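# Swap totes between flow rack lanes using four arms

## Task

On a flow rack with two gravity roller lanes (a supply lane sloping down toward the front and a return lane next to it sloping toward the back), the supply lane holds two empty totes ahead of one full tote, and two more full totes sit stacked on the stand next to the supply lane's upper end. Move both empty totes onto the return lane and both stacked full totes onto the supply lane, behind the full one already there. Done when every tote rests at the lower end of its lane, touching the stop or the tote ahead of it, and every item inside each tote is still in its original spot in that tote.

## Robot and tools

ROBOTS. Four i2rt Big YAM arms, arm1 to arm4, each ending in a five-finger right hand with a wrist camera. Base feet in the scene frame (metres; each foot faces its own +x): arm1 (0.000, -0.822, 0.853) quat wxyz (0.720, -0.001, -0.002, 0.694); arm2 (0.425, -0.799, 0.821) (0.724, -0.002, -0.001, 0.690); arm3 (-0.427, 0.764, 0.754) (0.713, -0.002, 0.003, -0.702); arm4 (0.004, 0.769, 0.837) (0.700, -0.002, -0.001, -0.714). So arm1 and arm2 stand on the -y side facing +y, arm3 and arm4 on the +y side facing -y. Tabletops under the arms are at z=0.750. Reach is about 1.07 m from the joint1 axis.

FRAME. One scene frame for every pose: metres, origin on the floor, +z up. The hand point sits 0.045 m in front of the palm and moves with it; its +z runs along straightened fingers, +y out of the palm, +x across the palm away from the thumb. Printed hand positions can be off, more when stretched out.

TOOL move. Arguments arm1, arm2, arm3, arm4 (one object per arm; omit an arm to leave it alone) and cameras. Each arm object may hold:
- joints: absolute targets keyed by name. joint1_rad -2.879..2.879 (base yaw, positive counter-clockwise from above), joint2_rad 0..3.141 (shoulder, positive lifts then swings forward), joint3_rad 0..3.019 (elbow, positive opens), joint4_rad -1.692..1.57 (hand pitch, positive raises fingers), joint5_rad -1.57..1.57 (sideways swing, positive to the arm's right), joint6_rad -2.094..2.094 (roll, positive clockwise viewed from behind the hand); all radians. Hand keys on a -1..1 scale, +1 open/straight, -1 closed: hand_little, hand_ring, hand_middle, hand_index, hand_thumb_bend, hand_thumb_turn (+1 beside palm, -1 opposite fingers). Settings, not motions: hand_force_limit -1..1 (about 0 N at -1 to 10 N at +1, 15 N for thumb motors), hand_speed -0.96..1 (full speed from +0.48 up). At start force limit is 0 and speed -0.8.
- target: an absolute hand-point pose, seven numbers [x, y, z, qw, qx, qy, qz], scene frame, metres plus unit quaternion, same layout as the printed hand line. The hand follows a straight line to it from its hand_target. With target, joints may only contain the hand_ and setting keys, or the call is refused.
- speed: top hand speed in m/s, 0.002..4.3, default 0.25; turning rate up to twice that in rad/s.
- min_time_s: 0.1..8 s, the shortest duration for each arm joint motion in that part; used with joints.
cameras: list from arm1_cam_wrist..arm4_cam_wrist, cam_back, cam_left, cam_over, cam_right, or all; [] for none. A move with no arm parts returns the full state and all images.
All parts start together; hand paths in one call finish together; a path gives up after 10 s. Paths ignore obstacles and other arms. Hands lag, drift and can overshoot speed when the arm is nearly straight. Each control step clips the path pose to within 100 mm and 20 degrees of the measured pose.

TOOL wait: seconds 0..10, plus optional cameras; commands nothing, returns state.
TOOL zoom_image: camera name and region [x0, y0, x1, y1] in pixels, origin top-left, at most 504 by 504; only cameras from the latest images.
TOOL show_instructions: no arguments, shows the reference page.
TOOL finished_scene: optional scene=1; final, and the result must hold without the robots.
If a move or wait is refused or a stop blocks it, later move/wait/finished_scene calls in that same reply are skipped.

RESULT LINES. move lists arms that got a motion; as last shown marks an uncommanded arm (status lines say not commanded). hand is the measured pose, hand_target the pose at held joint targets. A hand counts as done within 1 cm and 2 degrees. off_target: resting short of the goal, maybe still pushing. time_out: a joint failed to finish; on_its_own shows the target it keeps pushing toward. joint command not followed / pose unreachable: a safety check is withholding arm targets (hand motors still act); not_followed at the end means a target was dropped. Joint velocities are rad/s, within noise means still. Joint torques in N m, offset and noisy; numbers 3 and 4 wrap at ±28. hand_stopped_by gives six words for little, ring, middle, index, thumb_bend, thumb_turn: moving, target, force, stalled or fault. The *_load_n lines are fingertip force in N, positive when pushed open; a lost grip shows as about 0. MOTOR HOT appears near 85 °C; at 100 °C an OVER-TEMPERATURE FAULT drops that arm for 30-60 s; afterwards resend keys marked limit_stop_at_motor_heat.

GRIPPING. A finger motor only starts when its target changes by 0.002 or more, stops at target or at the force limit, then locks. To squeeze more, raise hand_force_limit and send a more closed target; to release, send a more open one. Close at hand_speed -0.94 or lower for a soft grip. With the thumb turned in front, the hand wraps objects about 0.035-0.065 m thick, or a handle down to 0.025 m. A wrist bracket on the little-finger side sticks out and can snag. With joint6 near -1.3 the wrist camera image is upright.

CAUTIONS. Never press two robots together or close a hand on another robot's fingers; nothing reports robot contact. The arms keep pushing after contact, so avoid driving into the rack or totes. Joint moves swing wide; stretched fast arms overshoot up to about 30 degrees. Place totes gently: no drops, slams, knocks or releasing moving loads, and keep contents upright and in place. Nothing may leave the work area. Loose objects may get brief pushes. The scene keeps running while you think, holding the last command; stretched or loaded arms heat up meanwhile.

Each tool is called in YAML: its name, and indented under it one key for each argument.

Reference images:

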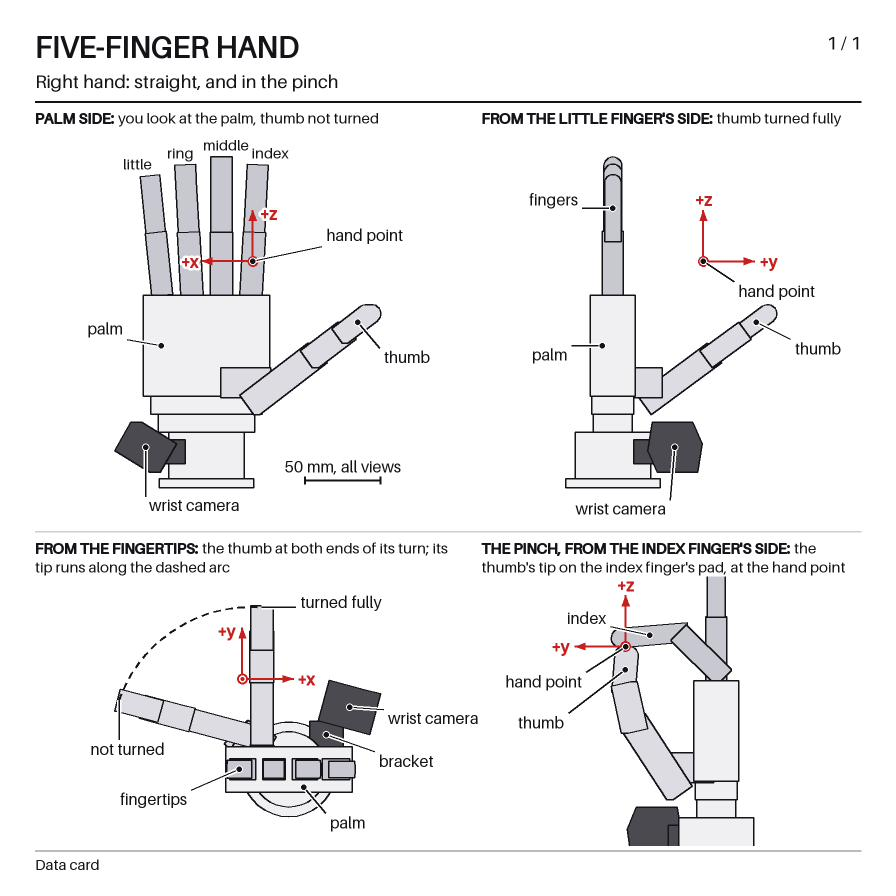

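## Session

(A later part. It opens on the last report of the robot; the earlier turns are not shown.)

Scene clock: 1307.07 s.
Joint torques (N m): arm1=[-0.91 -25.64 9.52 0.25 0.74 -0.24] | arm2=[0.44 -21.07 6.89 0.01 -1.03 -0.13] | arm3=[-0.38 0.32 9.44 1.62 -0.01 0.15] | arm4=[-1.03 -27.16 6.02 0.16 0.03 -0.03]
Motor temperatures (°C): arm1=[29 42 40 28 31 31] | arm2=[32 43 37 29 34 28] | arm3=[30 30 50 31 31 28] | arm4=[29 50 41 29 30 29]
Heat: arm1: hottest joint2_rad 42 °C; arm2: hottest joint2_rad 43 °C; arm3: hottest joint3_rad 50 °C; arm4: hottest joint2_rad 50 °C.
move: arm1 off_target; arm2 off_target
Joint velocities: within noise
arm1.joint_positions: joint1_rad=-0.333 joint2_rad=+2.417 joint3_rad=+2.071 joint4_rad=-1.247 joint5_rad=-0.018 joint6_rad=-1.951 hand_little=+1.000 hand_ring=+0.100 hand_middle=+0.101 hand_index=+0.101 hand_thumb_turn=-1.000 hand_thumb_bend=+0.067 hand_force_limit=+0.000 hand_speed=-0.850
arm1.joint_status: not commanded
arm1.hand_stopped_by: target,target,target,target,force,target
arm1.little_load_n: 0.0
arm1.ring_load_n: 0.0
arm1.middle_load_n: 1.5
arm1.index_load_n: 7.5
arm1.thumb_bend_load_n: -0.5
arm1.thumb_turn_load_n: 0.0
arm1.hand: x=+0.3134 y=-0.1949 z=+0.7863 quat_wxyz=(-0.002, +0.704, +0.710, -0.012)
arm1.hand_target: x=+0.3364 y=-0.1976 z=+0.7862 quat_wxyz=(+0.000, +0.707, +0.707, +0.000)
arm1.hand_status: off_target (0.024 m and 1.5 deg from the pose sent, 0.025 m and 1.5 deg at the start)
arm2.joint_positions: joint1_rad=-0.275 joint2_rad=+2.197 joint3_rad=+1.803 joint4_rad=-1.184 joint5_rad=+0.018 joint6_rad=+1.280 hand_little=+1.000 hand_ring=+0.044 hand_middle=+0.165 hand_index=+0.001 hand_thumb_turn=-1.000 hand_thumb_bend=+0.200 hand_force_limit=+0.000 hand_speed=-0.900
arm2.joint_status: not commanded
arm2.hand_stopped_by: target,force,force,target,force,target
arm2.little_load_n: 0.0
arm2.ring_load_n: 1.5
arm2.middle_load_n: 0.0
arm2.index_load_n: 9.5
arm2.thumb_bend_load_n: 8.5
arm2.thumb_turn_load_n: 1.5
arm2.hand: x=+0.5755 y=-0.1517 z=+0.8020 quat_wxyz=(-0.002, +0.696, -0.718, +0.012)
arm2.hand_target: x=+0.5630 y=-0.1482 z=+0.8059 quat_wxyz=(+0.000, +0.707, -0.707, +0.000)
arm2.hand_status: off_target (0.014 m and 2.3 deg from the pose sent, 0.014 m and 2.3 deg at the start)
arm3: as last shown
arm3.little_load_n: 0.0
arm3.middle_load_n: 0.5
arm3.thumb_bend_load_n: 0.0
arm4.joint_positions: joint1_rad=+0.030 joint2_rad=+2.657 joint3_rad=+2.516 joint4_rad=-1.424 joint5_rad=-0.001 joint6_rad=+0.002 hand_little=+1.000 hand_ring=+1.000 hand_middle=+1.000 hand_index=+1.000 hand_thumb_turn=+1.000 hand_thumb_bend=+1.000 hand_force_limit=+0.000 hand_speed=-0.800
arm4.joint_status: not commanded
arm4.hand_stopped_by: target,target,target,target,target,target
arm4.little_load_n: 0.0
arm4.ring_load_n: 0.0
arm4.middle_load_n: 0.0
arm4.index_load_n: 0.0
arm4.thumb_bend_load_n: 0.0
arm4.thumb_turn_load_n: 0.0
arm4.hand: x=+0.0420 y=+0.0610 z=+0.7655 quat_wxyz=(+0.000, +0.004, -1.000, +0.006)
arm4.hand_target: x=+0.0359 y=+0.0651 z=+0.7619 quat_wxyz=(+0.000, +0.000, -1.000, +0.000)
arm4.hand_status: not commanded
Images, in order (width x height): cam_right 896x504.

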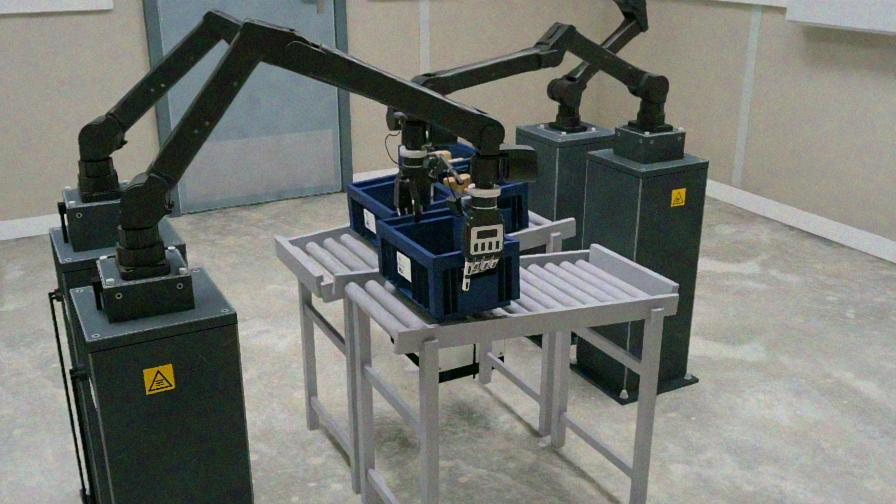

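move:
  arm1: {"joints": {"hand_thumb_bend": 1.0, "hand_speed": -0.6}}
  cameras: []

move:
  arm1: {"joints": {"hand_index": 0.2, "hand_middle": 0.2, "hand_ring": 0.2}}
  cameras: ["cam_left", "arm1_cam_wrist", "cam_over"]

Scene clock: 1338.73 s.
Joint torques (N m): arm1=[-0.91 -25.99 9.47 0.21 0.75 -0.24] | arm2=[0.44 -21.07 6.93 0.02 -0.99 -0.13] | arm3=[-0.38 -0.26 9.4 1.55 -0.01 0.15] | arm4=[-1.61 -27.4 6.01 0.18 0.02 -0.05]
Motor temperatures (°C): arm1=[29 42 39 28 31 31] | arm2=[32 43 37 29 34 28] | arm3=[30 30 50 31 31 28] | arm4=[29 50 41 28 30 29]
Heat: arm1: hottest joint2_rad 42 °C; arm2: hottest joint2_rad 43 °C; arm3: hottest joint3_rad 50 °C; arm4: hottest joint2_rad 50 °C.
move: arm1 done
Joint velocities: within noise
arm1.joint_positions: joint1_rad=-0.333 joint2_rad=+2.422 joint3_rad=+2.071 joint4_rad=-1.246 joint5_rad=-0.018 joint6_rad=-1.951 hand_little=+1.000 hand_ring=+0.100 hand_middle=+0.100 hand_index=+0.101 hand_thumb_turn=-1.000 hand_thumb_bend=+1.000 hand_force_limit=+0.000 hand_speed=-0.600
arm1.joint_status: all done
arm1.hand_stopped_by: target,target,target,target,target,target
arm1.little_load_n: 0.0
arm1.ring_load_n: 0.0
arm1.middle_load_n: 0.0
arm1.index_load_n: 3.0
arm1.thumb_bend_load_n: 0.0
arm1.thumb_turn_load_n: 0.0
arm1.hand: x=+0.3131 y=-0.1957 z=+0.7829 quat_wxyz=(-0.001, +0.704, +0.710, -0.014)
arm1.hand_target: x=+0.3364 y=-0.1976 z=+0.7862 quat_wxyz=(+0.000, +0.707, +0.707, +0.000)
arm1.hand_status: not commanded
arm2, arm4: as last shown
arm2.joint_positions: joint1_rad=-0.275 joint2_rad=+2.197 joint3_rad=+1.803 joint4_rad=-1.184 joint5_rad=+0.017 joint6_rad=+1.280 hand_little=+1.000 hand_ring=+0.044 hand_middle=+0.165 hand_index=+0.001 hand_thumb_turn=-1.000 hand_thumb_bend=+0.200 hand_force_limit=+0.000 hand_speed=-0.900
arm2.ring_load_n: 2.0
arm2.middle_load_n: 0.5
arm2.index_load_n: 8.0
arm2.thumb_bend_load_n: 9.5
arm2.thumb_turn_load_n: 0.5
arm2.hand: x=+0.5756 y=-0.1517 z=+0.8021 quat_wxyz=(-0.002, +0.696, -0.718, +0.011)
arm3.joint_positions: joint1_rad=-0.026 joint2_rad=+0.630 joint3_rad=+1.389 joint4_rad=-1.340 joint5_rad=-0.157 joint6_rad=+1.589 hand_little=+1.000 hand_ring=+1.000 hand_middle=+1.000 hand_index=+1.000 hand_thumb_turn=+1.000 hand_thumb_bend=+1.000 hand_force_limit=+0.000 hand_speed=-0.800
arm3.joint_status: not commanded
arm3.hand_stopped_by: target,target,target,target,target,target
arm3.little_load_n: 0.0
arm3.ring_load_n: 0.0
arm3.middle_load_n: 0.0
arm3.index_load_n: 0.0
arm3.thumb_bend_load_n: 0.0
arm3.thumb_turn_load_n: 0.0
arm3.hand: x=-0.3370 y=+0.4980 z=+1.3101 quat_wxyz=(-0.382, -0.602, -0.639, +0.287)
arm3.hand_target: x=-0.3372 y=+0.5000 z=+1.3192 quat_wxyz=(-0.389, -0.602, -0.634, +0.291)
arm3.hand_status: not commanded
arm4.little_load_n: 0.5

Scene clock: 1339.30 s.
Joint torques (N m): arm1=[-0.73 -25.99 9.47 0.13 0.74 -0.23] | arm2=[0.62 -21.19 6.9 -0.01 -0.82 -0.12] | arm3=[-0.26 0.73 9.32 1.73 -0.01 0.12] | arm4=[-1.55 -27.11 6.11 0.25 0.05 -0.08]
Motor temperatures (°C): arm1=[29 42 39 28 31 31] | arm2=[32 43 37 29 34 28] | arm3=[30 30 50 31 31 28] | arm4=[29 50 41 28 30 29]
Heat: arm1: hottest joint2_rad 42 °C; arm2: hottest joint2_rad 43 °C; arm3: hottest joint3_rad 50 °C; arm4: hottest joint2_rad 50 °C.
move: arm1 done
Joint velocities: within noise
arm1.joint_positions: joint1_rad=-0.336 joint2_rad=+2.422 joint3_rad=+2.071 joint4_rad=-1.244 joint5_rad=-0.017 joint6_rad=-1.952 hand_little=+1.000 hand_ring=+0.200 hand_middle=+0.200 hand_index=+0.200 hand_thumb_turn=-1.000 hand_thumb_bend=+1.000 hand_force_limit=+0.000 hand_speed=-0.600
arm1.joint_status: all done
arm1.hand_stopped_by: target,target,target,target,target,target
arm1.little_load_n: 0.0
arm1.ring_load_n: 0.0
arm1.middle_load_n: 0.0
arm1.index_load_n: 3.5
arm1.thumb_bend_load_n: 0.0
arm1.thumb_turn_load_n: 0.0
arm1.hand: x=+0.3153 y=-0.1961 z=+0.7829 quat_wxyz=(-0.002, +0.705, +0.709, -0.013)
arm1.hand_target: x=+0.3367 y=-0.1977 z=+0.7862 quat_wxyz=(+0.000, +0.707, +0.707, +0.000)
arm1.hand_status: not commanded
arm2, arm3, arm4: as last shown
arm2.joint_positions: joint1_rad=-0.275 joint2_rad=+2.197 joint3_rad=+1.803 joint4_rad=-1.184 joint5_rad=+0.014 joint6_rad=+1.279 hand_little=+1.000 hand_ring=+0.044 hand_middle=+0.165 hand_index=+0.001 hand_thumb_turn=-1.000 hand_thumb_bend=+0.200 hand_force_limit=+0.000 hand_speed=-0.900
arm2.ring_load_n: 2.5
arm2.middle_load_n: 1.5
arm2.index_load_n: 8.5
arm2.thumb_bend_load_n: 10.0
arm2.thumb_turn_load_n: 0.0
arm2.hand: x=+0.5749 y=-0.1515 z=+0.8023 quat_wxyz=(-0.001, +0.696, -0.718, +0.010)
arm3.ring_load_n: -0.5
arm4.little_load_n: 0.0
arm4.ring_load_n: -0.5
pictures: arm1_cam_wrist, cam_left, cam_over
Images, in order (width x height): arm1_cam_wrist 896x504, cam_left 896x504, cam_over 896x504.

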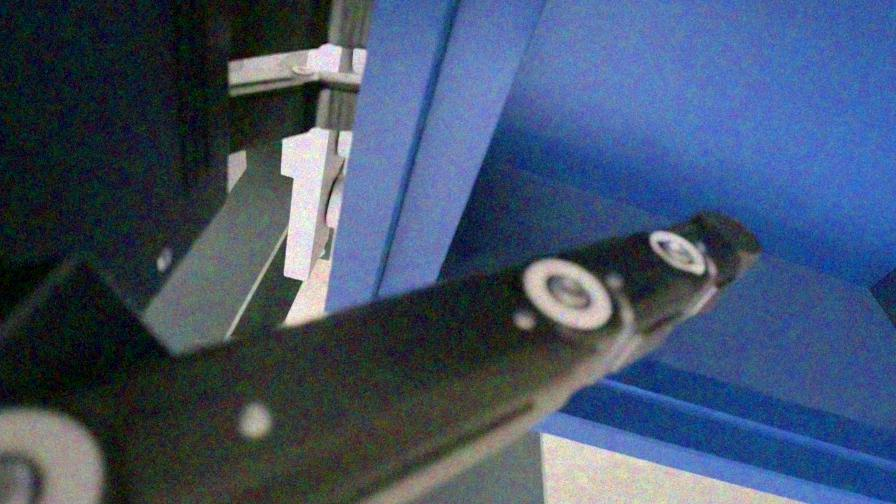

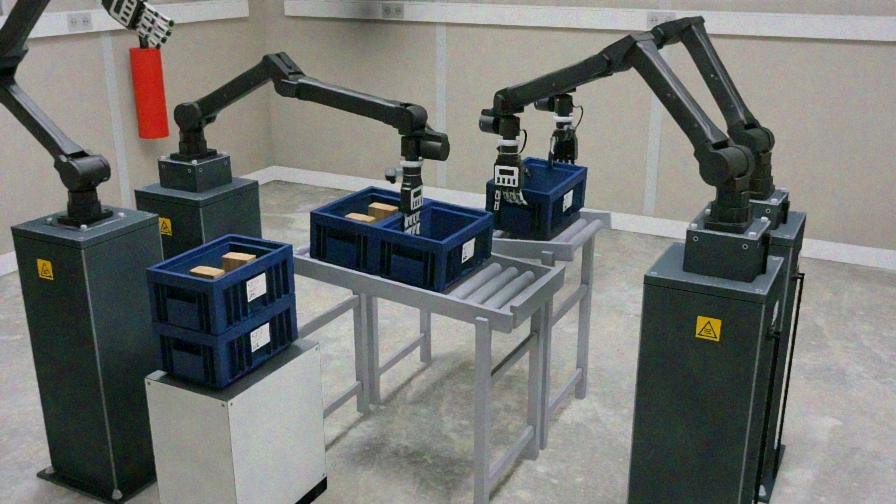

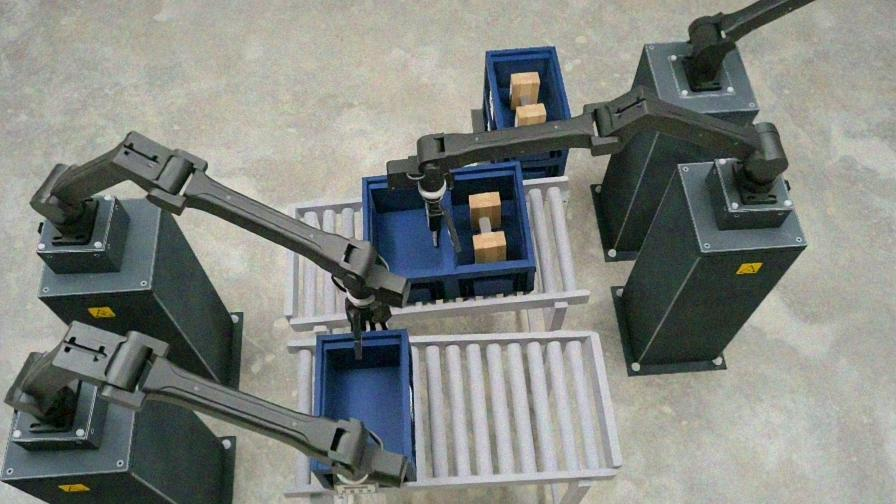

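move:
  arm1: {"target": [0.285, -0.197, 0.786, 0, 0.7071, 0.7071, 0], "speed": 0.06}
  cameras: ["cam_right", "arm1_cam_wrist"]

Scene clock: 1347.53 s.
Joint torques (N m): arm1=[1.44 -26.87 8.29 -0.05 0.36 0.03] | arm2=[0.5 -21.01 6.97 -0.05 -0.41 -0.06] | arm3=[0.09 0.91 9.4 1.59 0.01 0.18] | arm4=[-1.67 -27.28 6.08 0.24 0.03 -0.07]
Motor temperatures (°C): arm1=[29 42 39 28 31 31] | arm2=[32 43 37 29 34 28] | arm3=[30 30 50 31 31 28] | arm4=[29 50 41 28 30 29]
Heat: arm1: hottest joint2_rad 42 °C; arm2: hottest joint2_rad 43 °C; arm3: hottest joint3_rad 50 °C; arm4: hottest joint2_rad 50 °C.
move: arm1 done
Joint velocities: within noise
arm1.joint_positions: joint1_rad=-0.295 joint2_rad=+2.385 joint3_rad=+1.979 joint4_rad=-1.189 joint5_rad=-0.009 joint6_rad=-1.913 hand_little=+1.000 hand_ring=+0.200 hand_middle=+0.200 hand_index=+0.200 hand_thumb_turn=-1.000 hand_thumb_bend=+1.000 hand_force_limit=+0.000 hand_speed=-0.600
arm1.joint_status: not commanded
arm1.hand_stopped_by: target,target,target,target,target,target
arm1.little_load_n: 0.0
arm1.ring_load_n: 0.0
arm1.middle_load_n: 0.0
arm1.index_load_n: 0.0
arm1.thumb_bend_load_n: 0.0
arm1.thumb_turn_load_n: 0.0
arm1.hand: x=+0.2848 y=-0.2011 z=+0.7764 quat_wxyz=(+0.003, +0.704, +0.710, -0.011)
arm1.hand_target: x=+0.2849 y=-0.1969 z=+0.7861 quat_wxyz=(+0.000, +0.707, +0.707, +0.000)
arm1.hand_status: done (0.010 m and 1.4 deg from the pose sent, 0.030 m and 1.5 deg at the start)
arm2, arm3, arm4: as last shown
arm2.joint_positions: joint1_rad=-0.275 joint2_rad=+2.197 joint3_rad=+1.802 joint4_rad=-1.184 joint5_rad=+0.004 joint6_rad=+1.272 hand_little=+1.000 hand_ring=+0.044 hand_middle=+0.165 hand_index=+0.001 hand_thumb_turn=-1.000 hand_thumb_bend=+0.198 hand_force_limit=+0.000 hand_speed=-0.900
arm2.ring_load_n: 0.5
arm2.middle_load_n: 0.0
arm2.index_load_n: 2.5
arm2.thumb_bend_load_n: 0.5
arm2.thumb_turn_load_n: 0.5
arm2.hand: x=+0.5729 y=-0.1516 z=+0.8026 quat_wxyz=(+0.001, +0.699, -0.715, +0.006)
arm2.hand_target: x=+0.5630 y=-0.1481 z=+0.8060 quat_wxyz=(+0.000, +0.707, -0.707, +0.000)
arm3.ring_load_n: 0.0
arm4.ring_load_n: 0.0
pictures: arm1_cam_wrist, cam_right
Images, in order (width x height): arm1_cam_wrist 896x504, cam_right 896x504.

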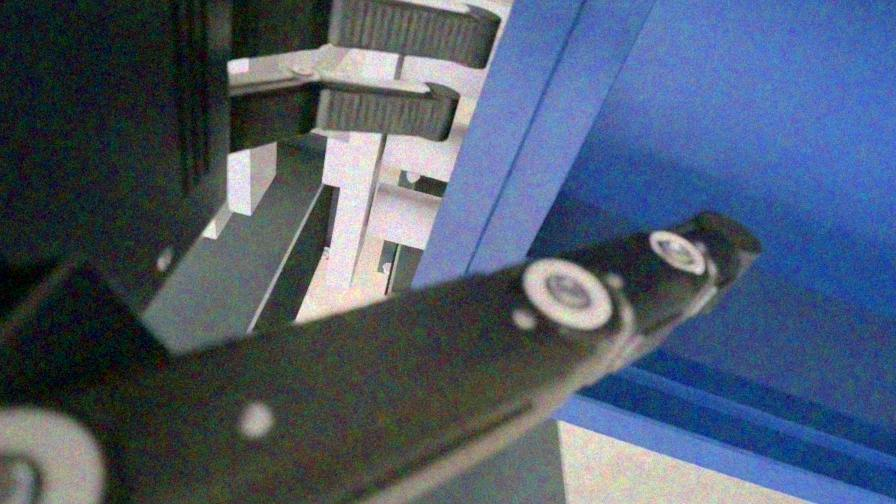

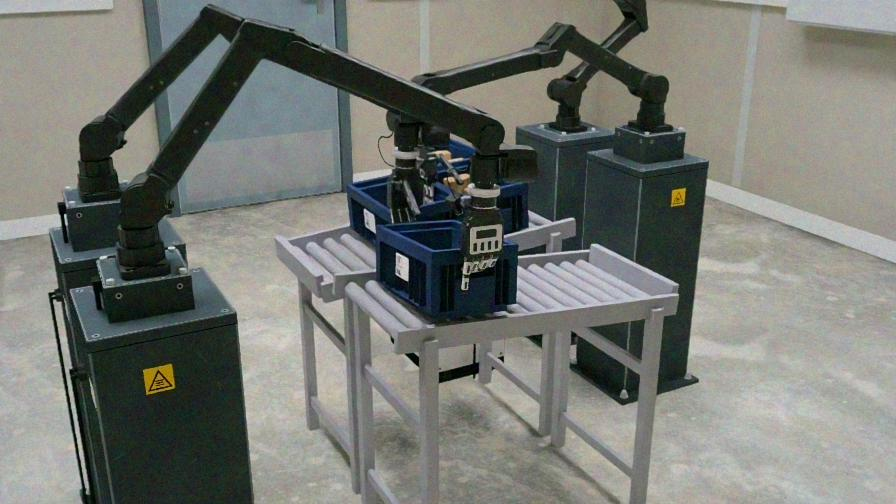

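move:
  arm1: {"target": [0.28, -0.21, 0.93, 0, 0.7071, 0.7071, 0], "speed": 0.15}
  cameras: []

move:
  arm1: {"target": [-0.035, -0.28, 0.93, 0, 1, 0, 0], "speed": 0.3, "joints": {"hand_index": 1, "hand_middle": 1, "hand_ring": 1, "hand_little": 1}}
  cameras: ["cam_left", "cam_over"]

Scene clock: 1373.93 s.
Joint torques (N m): arm1=[1.44 -24.82 12.08 -0.75 0.35 0.04] | arm2=[0.44 -21.07 6.95 -0.03 -0.41 -0.06] | arm3=[-0.73 1.38 9.37 1.88 0.03 0.16] | arm4=[-1.44 -27.28 6.26 0.05 0.02 -0.07]
Motor temperatures (°C): arm1=[29 42 40 28 30 31] | arm2=[32 43 38 29 33 28] | arm3=[30 30 50 31 31 28] | arm4=[29 51 41 28 30 29]
Heat: arm1: hottest joint2_rad 42 °C; arm2: hottest joint2_rad 43 °C; arm3: hottest joint3_rad 50 °C; arm4: hottest joint2_rad 51 °C.
move: arm1 off_target
Joint velocities: within noise
arm1.joint_positions: joint1_rad=-0.295 joint2_rad=+2.208 joint3_rad=+2.036 joint4_rad=-1.430 joint5_rad=-0.008 joint6_rad=-1.912 hand_little=+1.000 hand_ring=+0.200 hand_middle=+0.200 hand_index=+0.200 hand_thumb_turn=-1.000 hand_thumb_bend=+1.000 hand_force_limit=+0.000 hand_speed=-0.600
arm1.joint_status: not commanded
arm1.hand_stopped_by: target,target,target,target,target,target
arm1.little_load_n: 0.0
arm1.ring_load_n: 0.0
arm1.middle_load_n: 0.0
arm1.index_load_n: 0.0
arm1.thumb_bend_load_n: 0.0
arm1.thumb_turn_load_n: 0.0
arm1.hand: x=+0.2781 y=-0.2187 z=+0.9149 quat_wxyz=(+0.005, +0.704, +0.710, -0.014)
arm1.hand_target: x=+0.2797 y=-0.2104 z=+0.9301 quat_wxyz=(+0.000, +0.707, +0.707, +0.000)
arm1.hand_status: off_target (0.017 m and 1.7 deg from the pose sent, 0.154 m and 1.4 deg at the start)
arm2, arm3, arm4: as last shown
arm2.thumb_bend_load_n: 0.0
arm2.thumb_turn_load_n: 0.0
arm2.hand_target: x=+0.5631 y=-0.1481 z=+0.8059 quat_wxyz=(+0.000, +0.707, -0.707, +0.000)
arm3.middle_load_n: -0.5

Scene clock: 1377.57 s.
Joint torques (N m): arm1=[1.49 -22.48 8.65 -0.14 0.31 0.02] | arm2=[0.5 -21.13 6.9 0.01 -0.4 -0.05] | arm3=[0.56 1.03 9.52 1.7 -0.09 0.16] | arm4=[-1.55 -27.11 6.08 0.18 0.01 -0.06]
Motor temperatures (°C): arm1=[29 43 40 28 30 31] | arm2=[32 43 38 29 33 28] | arm3=[30 30 50 31 31 28] | arm4=[29 51 41 28 30 29]
Heat: arm1: hottest joint2_rad 43 °C; arm2: hottest joint2_rad 43 °C; arm3: hottest joint3_rad 50 °C; arm4: hottest joint2_rad 51 °C.
move: arm1 done
Joint velocities: within noise
arm1.joint_positions: joint1_rad=+0.040 joint2_rad=+1.996 joint3_rad=+1.702 joint4_rad=-1.300 joint5_rad=-0.009 joint6_rad=-0.006 hand_little=+1.000 hand_ring=+1.000 hand_middle=+1.000 hand_index=+1.000 hand_thumb_turn=-1.000 hand_thumb_bend=+1.000 hand_force_limit=+0.000 hand_speed=-0.600
arm1.joint_status: all done
arm1.hand_stopped_by: target,target,target,target,target,target
arm1.little_load_n: 0.0
arm1.ring_load_n: 0.0
arm1.middle_load_n: 0.0
arm1.index_load_n: 0.0
arm1.thumb_bend_load_n: 0.0
arm1.thumb_turn_load_n: 0.0
arm1.hand: x=-0.0333 y=-0.2829 z=+0.9233 quat_wxyz=(+0.011, +1.000, +0.004, -0.002)
arm1.hand_target: x=-0.0350 y=-0.2801 z=+0.9300 quat_wxyz=(+0.000, +1.000, +0.000, +0.000)
arm1.hand_status: done (0.007 m and 1.4 deg from the pose sent, 0.320 m and 90.5 deg at the start)
arm2, arm3, arm4: as last shown
arm2.ring_load_n: 0.0
arm2.thumb_turn_load_n: 0.5
arm3.middle_load_n: 0.0
Images, in order (width x height): cam_left 896x504, cam_over 896x504.

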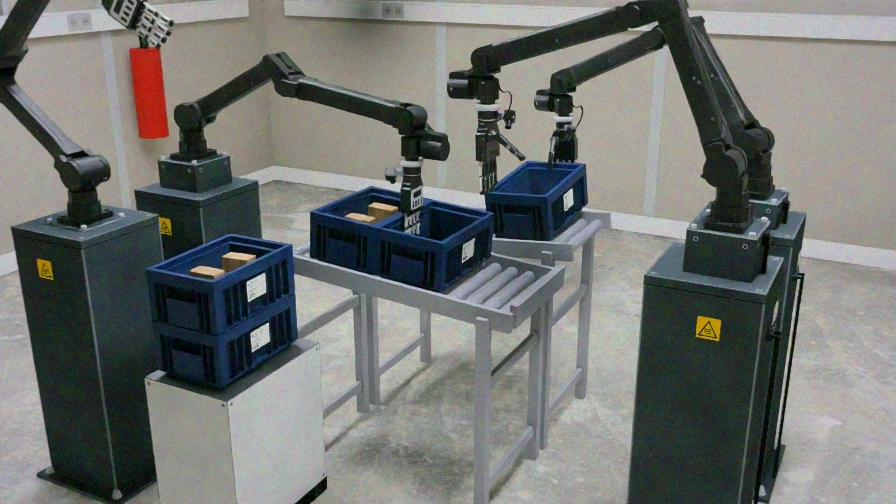

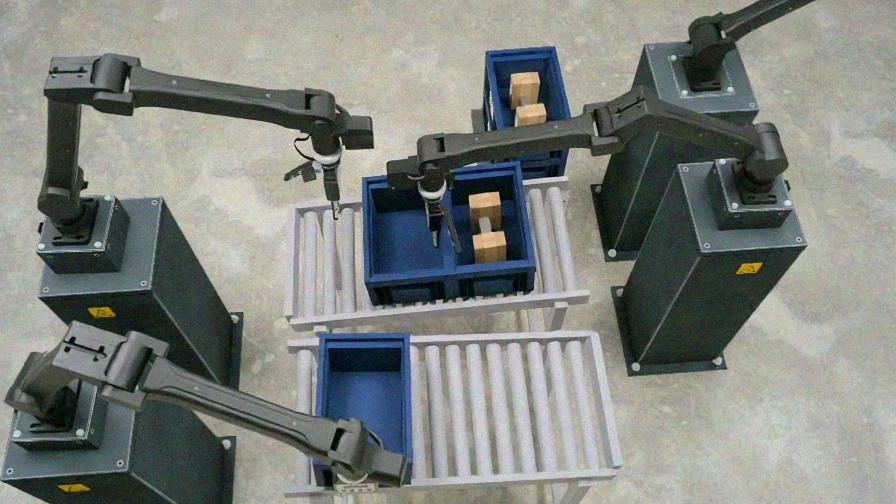

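move:
  arm1: {"target": [-0.035, -0.27, 0.765, 0, 1, 0, 0], "speed": 0.2}
  cameras: []

move:
  arm1: {"target": [-0.035, -0.226, 0.765, 0, 1, 0, 0], "speed": 0.06}
  cameras: ["cam_left", "cam_right"]

zoom_image:
  camera: "cam_left"
  region: [380, 100, 620, 320]

Scene clock: 1392.47 s.
Joint torques (N m): arm1=[1.61 -21.95 8.2 -0.12 0.32 0.05] | arm2=[0.56 -21.07 6.98 0.02 -0.41 -0.05] | arm3=[-0.09 0.56 9.55 1.78 0.03 0.19] | arm4=[-1.03 -27.52 6.02 0.34 0.02 -0.11]
Motor temperatures (°C): arm1=[29 43 39 28 30 31] | arm2=[32 43 38 29 33 28] | arm3=[30 30 50 31 31 28] | arm4=[29 51 41 28 30 29]
Heat: arm1: hottest joint2_rad 43 °C; arm2: hottest joint2_rad 43 °C; arm3: hottest joint3_rad 50 °C; arm4: hottest joint2_rad 51 °C.
move: arm1 done
Joint velocities: within noise
arm1.joint_positions: joint1_rad=+0.040 joint2_rad=+2.192 joint3_rad=+1.582 joint4_rad=-0.973 joint5_rad=-0.009 joint6_rad=-0.004 hand_little=+1.000 hand_ring=+1.000 hand_middle=+1.000 hand_index=+1.000 hand_thumb_turn=-1.000 hand_thumb_bend=+1.000 hand_force_limit=+0.000 hand_speed=-0.600
arm1.joint_status: not commanded
arm1.hand_stopped_by: target,target,target,target,target,target
arm1.little_load_n: 0.0
arm1.ring_load_n: 0.0
arm1.middle_load_n: 0.0
arm1.index_load_n: 0.0
arm1.thumb_bend_load_n: 0.0
arm1.thumb_turn_load_n: 0.0
arm1.hand: x=-0.0326 y=-0.2745 z=+0.7660 quat_wxyz=(+0.005, +1.000, +0.003, -0.002)
arm1.hand_target: x=-0.0350 y=-0.2700 z=+0.7650 quat_wxyz=(+0.000, +1.000, +0.000, +0.000)
arm1.hand_status: done (0.005 m and 0.8 deg from the pose sent, 0.159 m and 1.4 deg at the start)
arm2, arm3, arm4: as last shown

Scene clock: 1393.70 s.
Joint torques (N m): arm1=[1.32 -22.24 7.61 -0.47 0.18 -0.06] | arm2=[0.38 -21.13 6.95 -0.01 -0.4 -0.05] | arm3=[0.73 1.08 9.63 1.74 0 0.13] | arm4=[-1.38 -27.34 6.01 -0.1 0 -0.07]
Motor temperatures (°C): arm1=[29 43 39 28 30 31] | arm2=[32 43 38 29 33 28] | arm3=[30 30 50 31 31 28] | arm4=[29 51 41 28 30 29]
Heat: arm1: hottest joint2_rad 43 °C; arm2: hottest joint2_rad 43 °C; arm3: hottest joint3_rad 50 °C; arm4: hottest joint2_rad 51 °C.
move: arm1 not_followed
Joint velocities: within noise
arm1.joint_positions: joint1_rad=+0.040 joint2_rad=+2.192 joint3_rad=+1.582 joint4_rad=-0.973 joint5_rad=-0.009 joint6_rad=-0.004 hand_little=+1.000 hand_ring=+1.000 hand_middle=+1.000 hand_index=+1.000 hand_thumb_turn=-1.000 hand_thumb_bend=+1.000 hand_force_limit=+0.000 hand_speed=-0.600
arm1.joint_status: not commanded
arm1.hand_stopped_by: target,target,target,target,target,target
arm1.little_load_n: 0.0
arm1.ring_load_n: 0.0
arm1.middle_load_n: 0.0
arm1.index_load_n: 0.0
arm1.thumb_bend_load_n: 0.0
arm1.thumb_turn_load_n: 0.0
arm1.hand: x=-0.0326 y=-0.2745 z=+0.7660 quat_wxyz=(+0.005, +1.000, +0.003, -0.002)
arm1.hand_target: x=-0.0326 y=-0.2745 z=+0.7660 quat_wxyz=(+0.005, +1.000, +0.003, -0.002)
arm1.hand_status: not_followed (0.049 m and 0.8 deg from the pose sent, 0.049 m and 0.8 deg at the start)
arm2, arm3: as last shown
arm2.ring_load_n: 0.5
arm2.index_load_n: 3.0
arm3.ring_load_n: -0.5
arm4.joint_positions: joint1_rad=+0.030 joint2_rad=+2.657 joint3_rad=+2.516 joint4_rad=-1.424 joint5_rad=-0.001 joint6_rad=+0.002 hand_little=+1.000 hand_ring=+1.000 hand_middle=+1.000 hand_index=+1.000 hand_thumb_turn=+1.000 hand_thumb_bend=+1.000 hand_force_limit=+0.000 hand_speed=-0.800
arm4.joint_status: not commanded
arm4.hand_stopped_by: target,target,target,target,target,target
arm4.little_load_n: 0.0
arm4.ring_load_n: 0.0
arm4.middle_load_n: 0.0
arm4.index_load_n: 0.0
arm4.thumb_bend_load_n: 0.0
arm4.thumb_turn_load_n: 0.0
arm4.hand: x=+0.0420 y=+0.0610 z=+0.7655 quat_wxyz=(+0.000, +0.004, -1.000, +0.006)
arm4.hand_target: x=+0.0359 y=+0.0651 z=+0.7619 quat_wxyz=(+0.000, +0.000, -1.000, +0.000)
arm4.hand_status: not commanded
pose unreachable (arm1 arm): on one or more control steps of this call this arm could not follow its commanded pose, so it was not sent that pose on those steps. On the call's last step it was still not sent that pose. It may still have moved: this result reports where it is.
cause: moving toward the commanded pose would bring a part of the arm too close to another arm (the arm4 arm, where that arm stood when this arm was held).
Images, in order (width x height): cam_left 896x504, cam_right 896x504.

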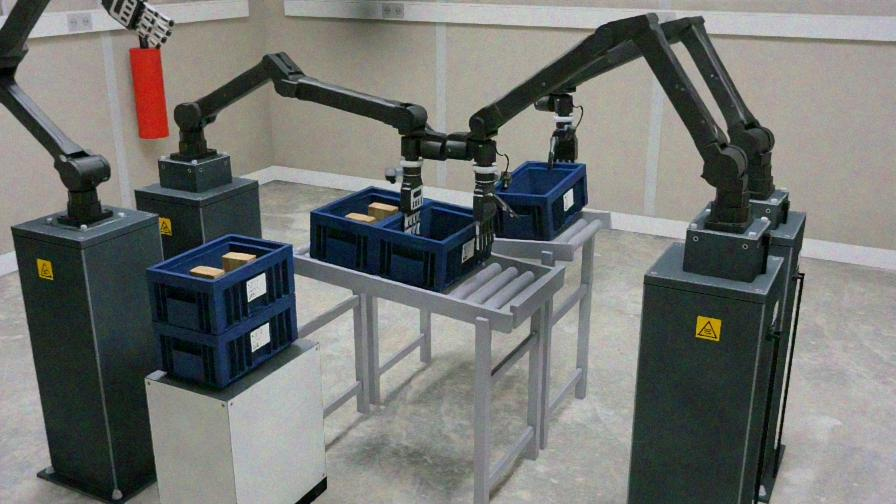

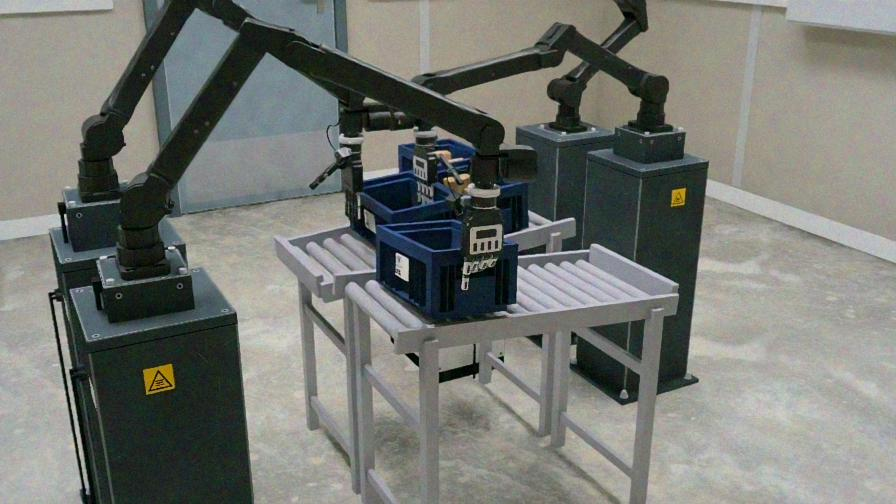

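Scaled by 2.100.

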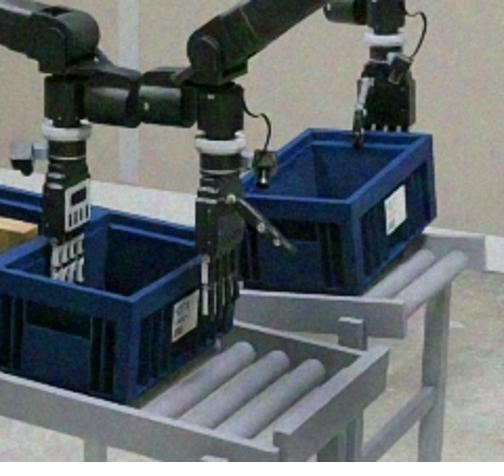

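move:
  arm1: {"target": [-0.1, -0.275, 0.765, 0, 1, 0, 0], "speed": 0.15}
  cameras: []

move:
  arm1: {"target": [-0.1, -0.232, 0.765, 0, 1, 0, 0], "speed": 0.06}
  cameras: ["cam_left", "cam_right"]

zoom_image:
  camera: "cam_left"
  region: [380, 100, 620, 320]

Scene clock: 1406.13 s.
Joint torques (N m): arm1=[0.38 -22.12 8.06 -0.12 0.3 0.05] | arm2=[0.62 -21.13 6.97 0.01 -0.4 -0.06] | arm3=[0.79 0.97 9.59 1.65 -0.08 0.25] | arm4=[-1.26 -27.16 6.02 0.12 0.06 -0.06]
Motor temperatures (°C): arm1=[29 44 39 28 30 31] | arm2=[32 43 38 29 33 28] | arm3=[30 30 50 31 31 28] | arm4=[29 51 41 28 30 29]
Heat: arm1: hottest joint2_rad 44 °C; arm2: hottest joint2_rad 43 °C; arm3: hottest joint3_rad 50 °C; arm4: hottest joint2_rad 51 °C.
move: arm1 done
Joint velocities: within noise
arm1.joint_positions: joint1_rad=+0.160 joint2_rad=+2.192 joint3_rad=+1.578 joint4_rad=-0.970 joint5_rad=-0.008 joint6_rad=+0.102 hand_little=+1.000 hand_ring=+1.000 hand_middle=+1.000 hand_index=+1.000 hand_thumb_turn=-1.000 hand_thumb_bend=+1.000 hand_force_limit=+0.000 hand_speed=-0.600
arm1.joint_status: not commanded
arm1.hand_stopped_by: target,target,target,target,target,target
arm1.little_load_n: 0.0
arm1.ring_load_n: 0.0
arm1.middle_load_n: 0.0
arm1.index_load_n: 0.0
arm1.thumb_bend_load_n: 0.0
arm1.thumb_turn_load_n: 0.5
arm1.hand: x=-0.1039 y=-0.2809 z=+0.7644 quat_wxyz=(+0.007, +1.000, +0.010, -0.001)
arm1.hand_target: x=-0.1000 y=-0.2751 z=+0.7650 quat_wxyz=(+0.000, +1.000, +0.000, +0.000)
arm1.hand_status: done (0.007 m and 1.4 deg from the pose sent, 0.067 m and 0.8 deg at the start)
arm2.joint_positions: joint1_rad=-0.275 joint2_rad=+2.197 joint3_rad=+1.802 joint4_rad=-1.184 joint5_rad=+0.004 joint6_rad=+1.272 hand_little=+1.000 hand_ring=+0.044 hand_middle=+0.165 hand_index=+0.001 hand_thumb_turn=-1.000 hand_thumb_bend=+0.198 hand_force_limit=+0.000 hand_speed=-0.900
arm2.joint_status: not commanded
arm2.hand_stopped_by: target,force,force,target,force,target
arm2.little_load_n: 0.0
arm2.ring_load_n: 0.5
arm2.middle_load_n: 0.0
arm2.index_load_n: 2.5
arm2.thumb_bend_load_n: -0.5
arm2.thumb_turn_load_n: 0.5
arm2.hand: x=+0.5729 y=-0.1516 z=+0.8026 quat_wxyz=(+0.001, +0.699, -0.715, +0.006)
arm2.hand_target: x=+0.5631 y=-0.1481 z=+0.8059 quat_wxyz=(+0.000, +0.707, -0.707, +0.000)
arm2.hand_status: not commanded
arm3, arm4: as last shown
arm3.ring_load_n: 0.0

Scene clock: 1407.37 s.
Joint torques (N m): arm1=[1.32 -22.65 7.72 -0.42 0.17 -0.06] | arm2=[0.38 -21.07 6.98 -0.01 -0.39 -0.05] | arm3=[0.32 0.03 9.48 1.47 -0.01 0.19] | arm4=[-1.26 -27.28 6.16 0.09 0.01 -0.07]
Motor temperatures (°C): arm1=[29 44 39 28 30 31] | arm2=[32 43 38 29 33 28] | arm3=[30 30 50 31 31 28] | arm4=[29 51 41 28 30 29]
Heat: arm1: hottest joint2_rad 44 °C; arm2: hottest joint2_rad 43 °C; arm3: hottest joint3_rad 50 °C; arm4: hottest joint2_rad 51 °C.
move: arm1 not_followed
Joint velocities: within noise
arm1.joint_positions: joint1_rad=+0.159 joint2_rad=+2.207 joint3_rad=+1.619 joint4_rad=-0.991 joint5_rad=-0.008 joint6_rad=+0.102 hand_little=+1.000 hand_ring=+1.000 hand_middle=+1.000 hand_index=+1.000 hand_thumb_turn=-1.000 hand_thumb_bend=+1.000 hand_force_limit=+0.000 hand_speed=-0.600
arm1.joint_status: not commanded
arm1.hand_stopped_by: target,target,target,target,target,target
arm1.little_load_n: 0.0
arm1.ring_load_n: 0.0
arm1.middle_load_n: 0.0
arm1.index_load_n: 0.0
arm1.thumb_bend_load_n: 0.0
arm1.thumb_turn_load_n: 0.0
arm1.hand: x=-0.1046 y=-0.2698 z=+0.7678 quat_wxyz=(+0.004, +1.000, +0.010, -0.001)
arm1.hand_target: x=-0.1046 y=-0.2698 z=+0.7678 quat_wxyz=(+0.004, +1.000, +0.010, -0.001)
arm1.hand_status: not_followed (0.038 m and 1.2 deg from the pose sent, 0.049 m and 1.4 deg at the start)
arm2: as last shown
arm2.thumb_bend_load_n: 0.0
arm3.joint_positions: joint1_rad=-0.026 joint2_rad=+0.630 joint3_rad=+1.389 joint4_rad=-1.340 joint5_rad=-0.157 joint6_rad=+1.589 hand_little=+1.000 hand_ring=+1.000 hand_middle=+1.000 hand_index=+1.000 hand_thumb_turn=+1.000 hand_thumb_bend=+1.000 hand_force_limit=+0.000 hand_speed=-0.800
arm3.joint_status: not commanded
arm3.hand_stopped_by: target,target,target,target,target,target
arm3.little_load_n: 0.0
arm3.ring_load_n: 0.0
arm3.middle_load_n: 0.0
arm3.index_load_n: 0.0
arm3.thumb_bend_load_n: -0.5
arm3.thumb_turn_load_n: 0.0
arm3.hand: x=-0.3370 y=+0.4980 z=+1.3101 quat_wxyz=(-0.382, -0.602, -0.639, +0.287)
arm3.hand_target: x=-0.3372 y=+0.5000 z=+1.3192 quat_wxyz=(-0.389, -0.602, -0.634, +0.291)
arm3.hand_status: not commanded
arm4.joint_positions: joint1_rad=+0.030 joint2_rad=+2.657 joint3_rad=+2.516 joint4_rad=-1.424 joint5_rad=-0.001 joint6_rad=+0.002 hand_little=+1.000 hand_ring=+1.000 hand_middle=+1.000 hand_index=+1.000 hand_thumb_turn=+1.000 hand_thumb_bend=+1.000 hand_force_limit=+0.000 hand_speed=-0.800
arm4.joint_status: not commanded
arm4.hand_stopped_by: target,target,target,target,target,target
arm4.little_load_n: -0.5
arm4.ring_load_n: 0.0
arm4.middle_load_n: 0.0
arm4.index_load_n: 0.0
arm4.thumb_bend_load_n: 0.0
arm4.thumb_turn_load_n: 0.0
arm4.hand: x=+0.0420 y=+0.0610 z=+0.7655 quat_wxyz=(+0.000, +0.004, -1.000, +0.006)
arm4.hand_target: x=+0.0359 y=+0.0651 z=+0.7619 quat_wxyz=(+0.000, +0.000, -1.000, +0.000)
arm4.hand_status: not commanded
led back after a hold (arm1 arm): the arm was led back toward your command in small steps, so it may still be short of it.
pose unreachable (arm1 arm): on one or more control steps of this call this arm could not follow its commanded pose, so it was not sent that pose on those steps. On the call's last step it was still not sent that pose. It may still have moved: this result reports where it is.
cause: moving toward the commanded pose would bring a part of the arm too close to another arm (the arm4 arm, at the place that arm is still heading or pushing toward).
Images, in order (width x height): cam_left 896x504, cam_right 896x504.

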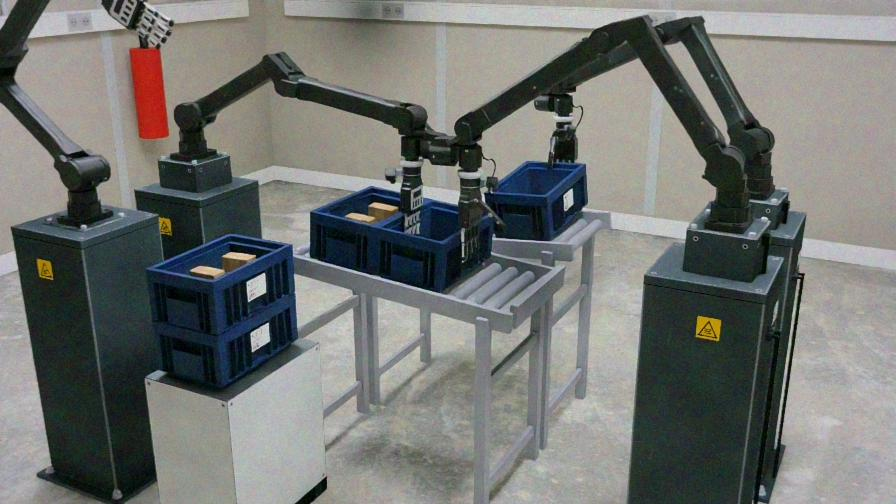

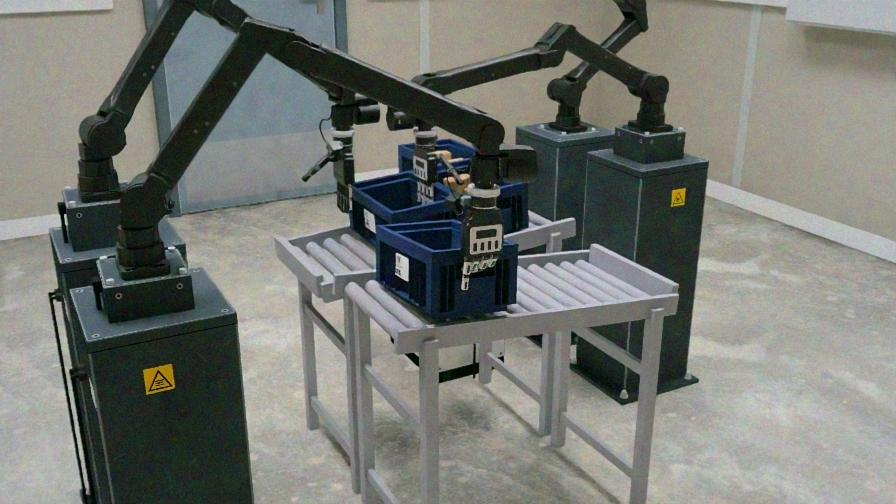

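Scaled by 2.100.

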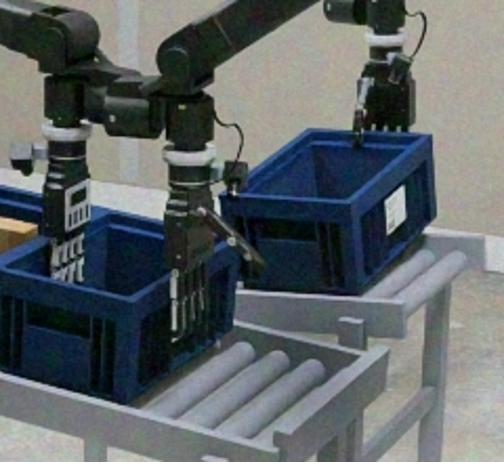

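move:
  arm4: {"target": [0.09, 0.065, 0.762, 0, 0, -1, 0], "speed": 0.04}
  cameras: []

move:
  arm1: {"target": [-0.105, -0.232, 0.765, 0, 1, 0, 0], "speed": 0.06}
  cameras: ["cam_left", "cam_over"]

zoom_image:
  camera: "cam_left"
  region: [380, 100, 620, 320]

Scene clock: 1422.43 s.
Joint torques (N m): arm1=[1.14 -22.59 7.72 -0.42 0.17 -0.07] | arm2=[0.38 -20.89 6.95 -0.06 -0.39 -0.05] | arm3=[-0.32 0.32 9.65 1.73 0.01 0.15] | arm4=[0.56 -26.75 7.43 -0.38 -0.11 -0.05]
Motor temperatures (°C): arm1=[29 43 39 28 30 31] | arm2=[32 43 38 29 33 28] | arm3=[30 30 50 31 31 28] | arm4=[29 51 41 28 30 29]
Heat: arm1: hottest joint2_rad 43 °C; arm2: hottest joint2_rad 43 °C; arm3: hottest joint3_rad 50 °C; arm4: hottest joint2_rad 51 °C.
move: arm4 off_target
Joint velocities: within noise
arm1, arm2, arm3: as last shown
arm2.ring_load_n: 0.0
arm3.thumb_bend_load_n: 0.0
arm4.joint_positions: joint1_rad=+0.069 joint2_rad=+2.656 joint3_rad=+2.516 joint4_rad=-1.424 joint5_rad=+0.002 joint6_rad=+0.068 hand_little=+1.000 hand_ring=+1.000 hand_middle=+1.000 hand_index=+1.000 hand_thumb_turn=+1.000 hand_thumb_bend=+1.000 hand_force_limit=+0.000 hand_speed=-0.800
arm4.joint_status: not commanded
arm4.hand_stopped_by: target,target,target,target,target,target
arm4.little_load_n: 0.0
arm4.ring_load_n: 0.0
arm4.middle_load_n: 0.0
arm4.index_load_n: 0.0
arm4.thumb_bend_load_n: 0.0
arm4.thumb_turn_load_n: 0.0
arm4.hand: x=+0.0729 y=+0.0609 z=+0.7656 quat_wxyz=(+0.001, -0.010, -1.000, +0.006)
arm4.hand_target: x=+0.0897 y=+0.0652 z=+0.7621 quat_wxyz=(+0.000, +0.000, -1.000, +0.000)
arm4.hand_status: off_target (0.018 m and 1.3 deg from the pose sent, 0.048 m and 0.8 deg at the start)

Scene clock: 1423.63 s.
Joint torques (N m): arm1=[0.67 -21.95 10.97 -0.81 0.3 0.04] | arm2=[0.5 -21.13 6.98 0.01 -0.39 -0.07] | arm3=[-0.09 1.49 9.28 1.62 -0.04 0.19] | arm4=[0.85 -26.4 7.42 -0.35 -0.13 -0.03]
Motor temperatures (°C): arm1=[29 43 39 28 30 31] | arm2=[32 43 38 29 33 28] | arm3=[30 30 50 31 31 28] | arm4=[29 51 41 28 30 29]
Heat: arm1: hottest joint2_rad 43 °C; arm2: hottest joint2_rad 43 °C; arm3: hottest joint3_rad 50 °C; arm4: hottest joint2_rad 51 °C.
move: arm1 off_target
Joint velocities: within noise
arm1.joint_positions: joint1_rad=+0.159 joint2_rad=+2.270 joint3_rad=+1.736 joint4_rad=-1.041 joint5_rad=-0.008 joint6_rad=+0.103 hand_little=+1.000 hand_ring=+1.000 hand_middle=+1.000 hand_index=+1.000 hand_thumb_turn=-1.000 hand_thumb_bend=+1.000 hand_force_limit=+0.000 hand_speed=-0.600
arm1.joint_status: not commanded
arm1.hand_stopped_by: target,target,target,target,target,target
arm1.little_load_n: 0.0
arm1.ring_load_n: 0.0
arm1.middle_load_n: 0.0
arm1.index_load_n: 0.0
arm1.thumb_bend_load_n: 0.0
arm1.thumb_turn_load_n: 0.0
arm1.hand: x=-0.1080 y=-0.2422 z=+0.7669 quat_wxyz=(+0.003, +1.000, +0.009, -0.001)
arm1.hand_target: x=-0.1049 y=-0.2322 z=+0.7651 quat_wxyz=(+0.000, +1.000, +0.000, +0.000)
arm1.hand_status: off_target (0.011 m and 1.1 deg from the pose sent, 0.038 m and 1.2 deg at the start)
arm2, arm3, arm4: as last shown
arm4.joint_positions: joint1_rad=+0.070 joint2_rad=+2.656 joint3_rad=+2.516 joint4_rad=-1.424 joint5_rad=+0.002 joint6_rad=+0.068 hand_little=+1.000 hand_ring=+1.000 hand_middle=+1.000 hand_index=+1.000 hand_thumb_turn=+1.000 hand_thumb_bend=+1.000 hand_force_limit=+0.000 hand_speed=-0.800
arm4.index_load_n: 0.5
arm4.hand: x=+0.0735 y=+0.0609 z=+0.7656 quat_wxyz=(+0.001, -0.009, -1.000, +0.006)
Images, in order (width x height): cam_left 896x504, cam_over 896x504.

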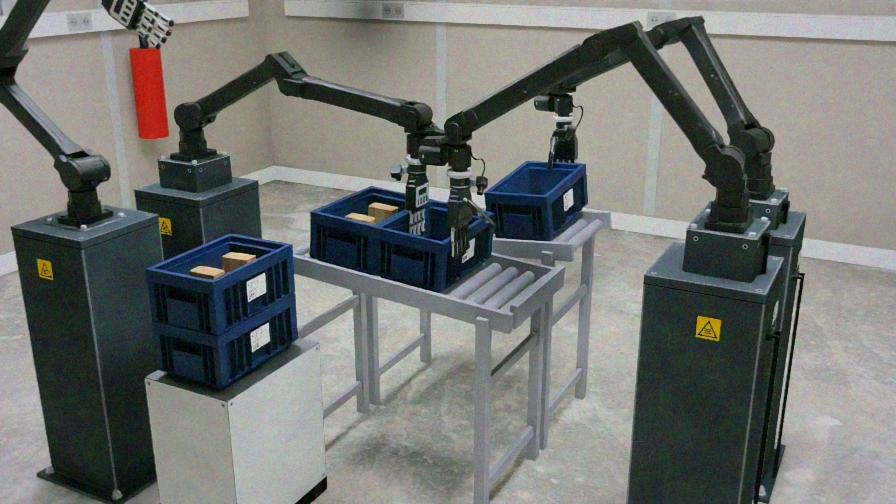

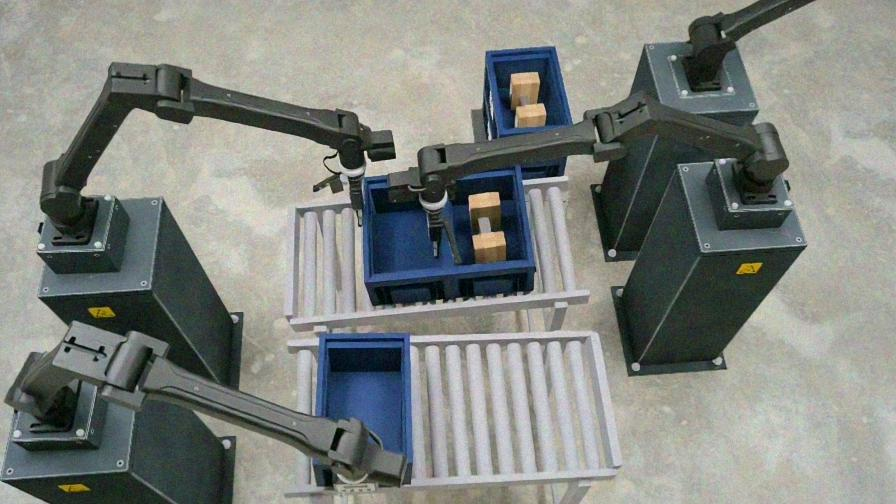

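Scaled by 2.100.

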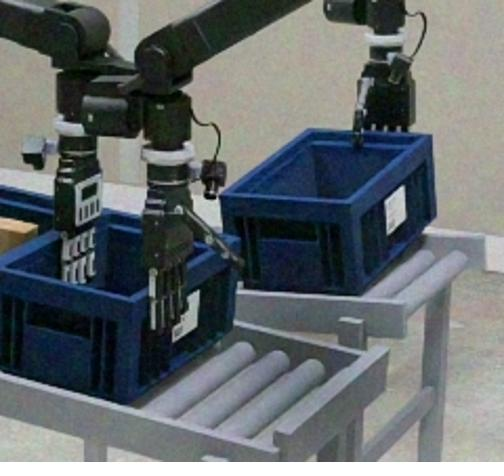

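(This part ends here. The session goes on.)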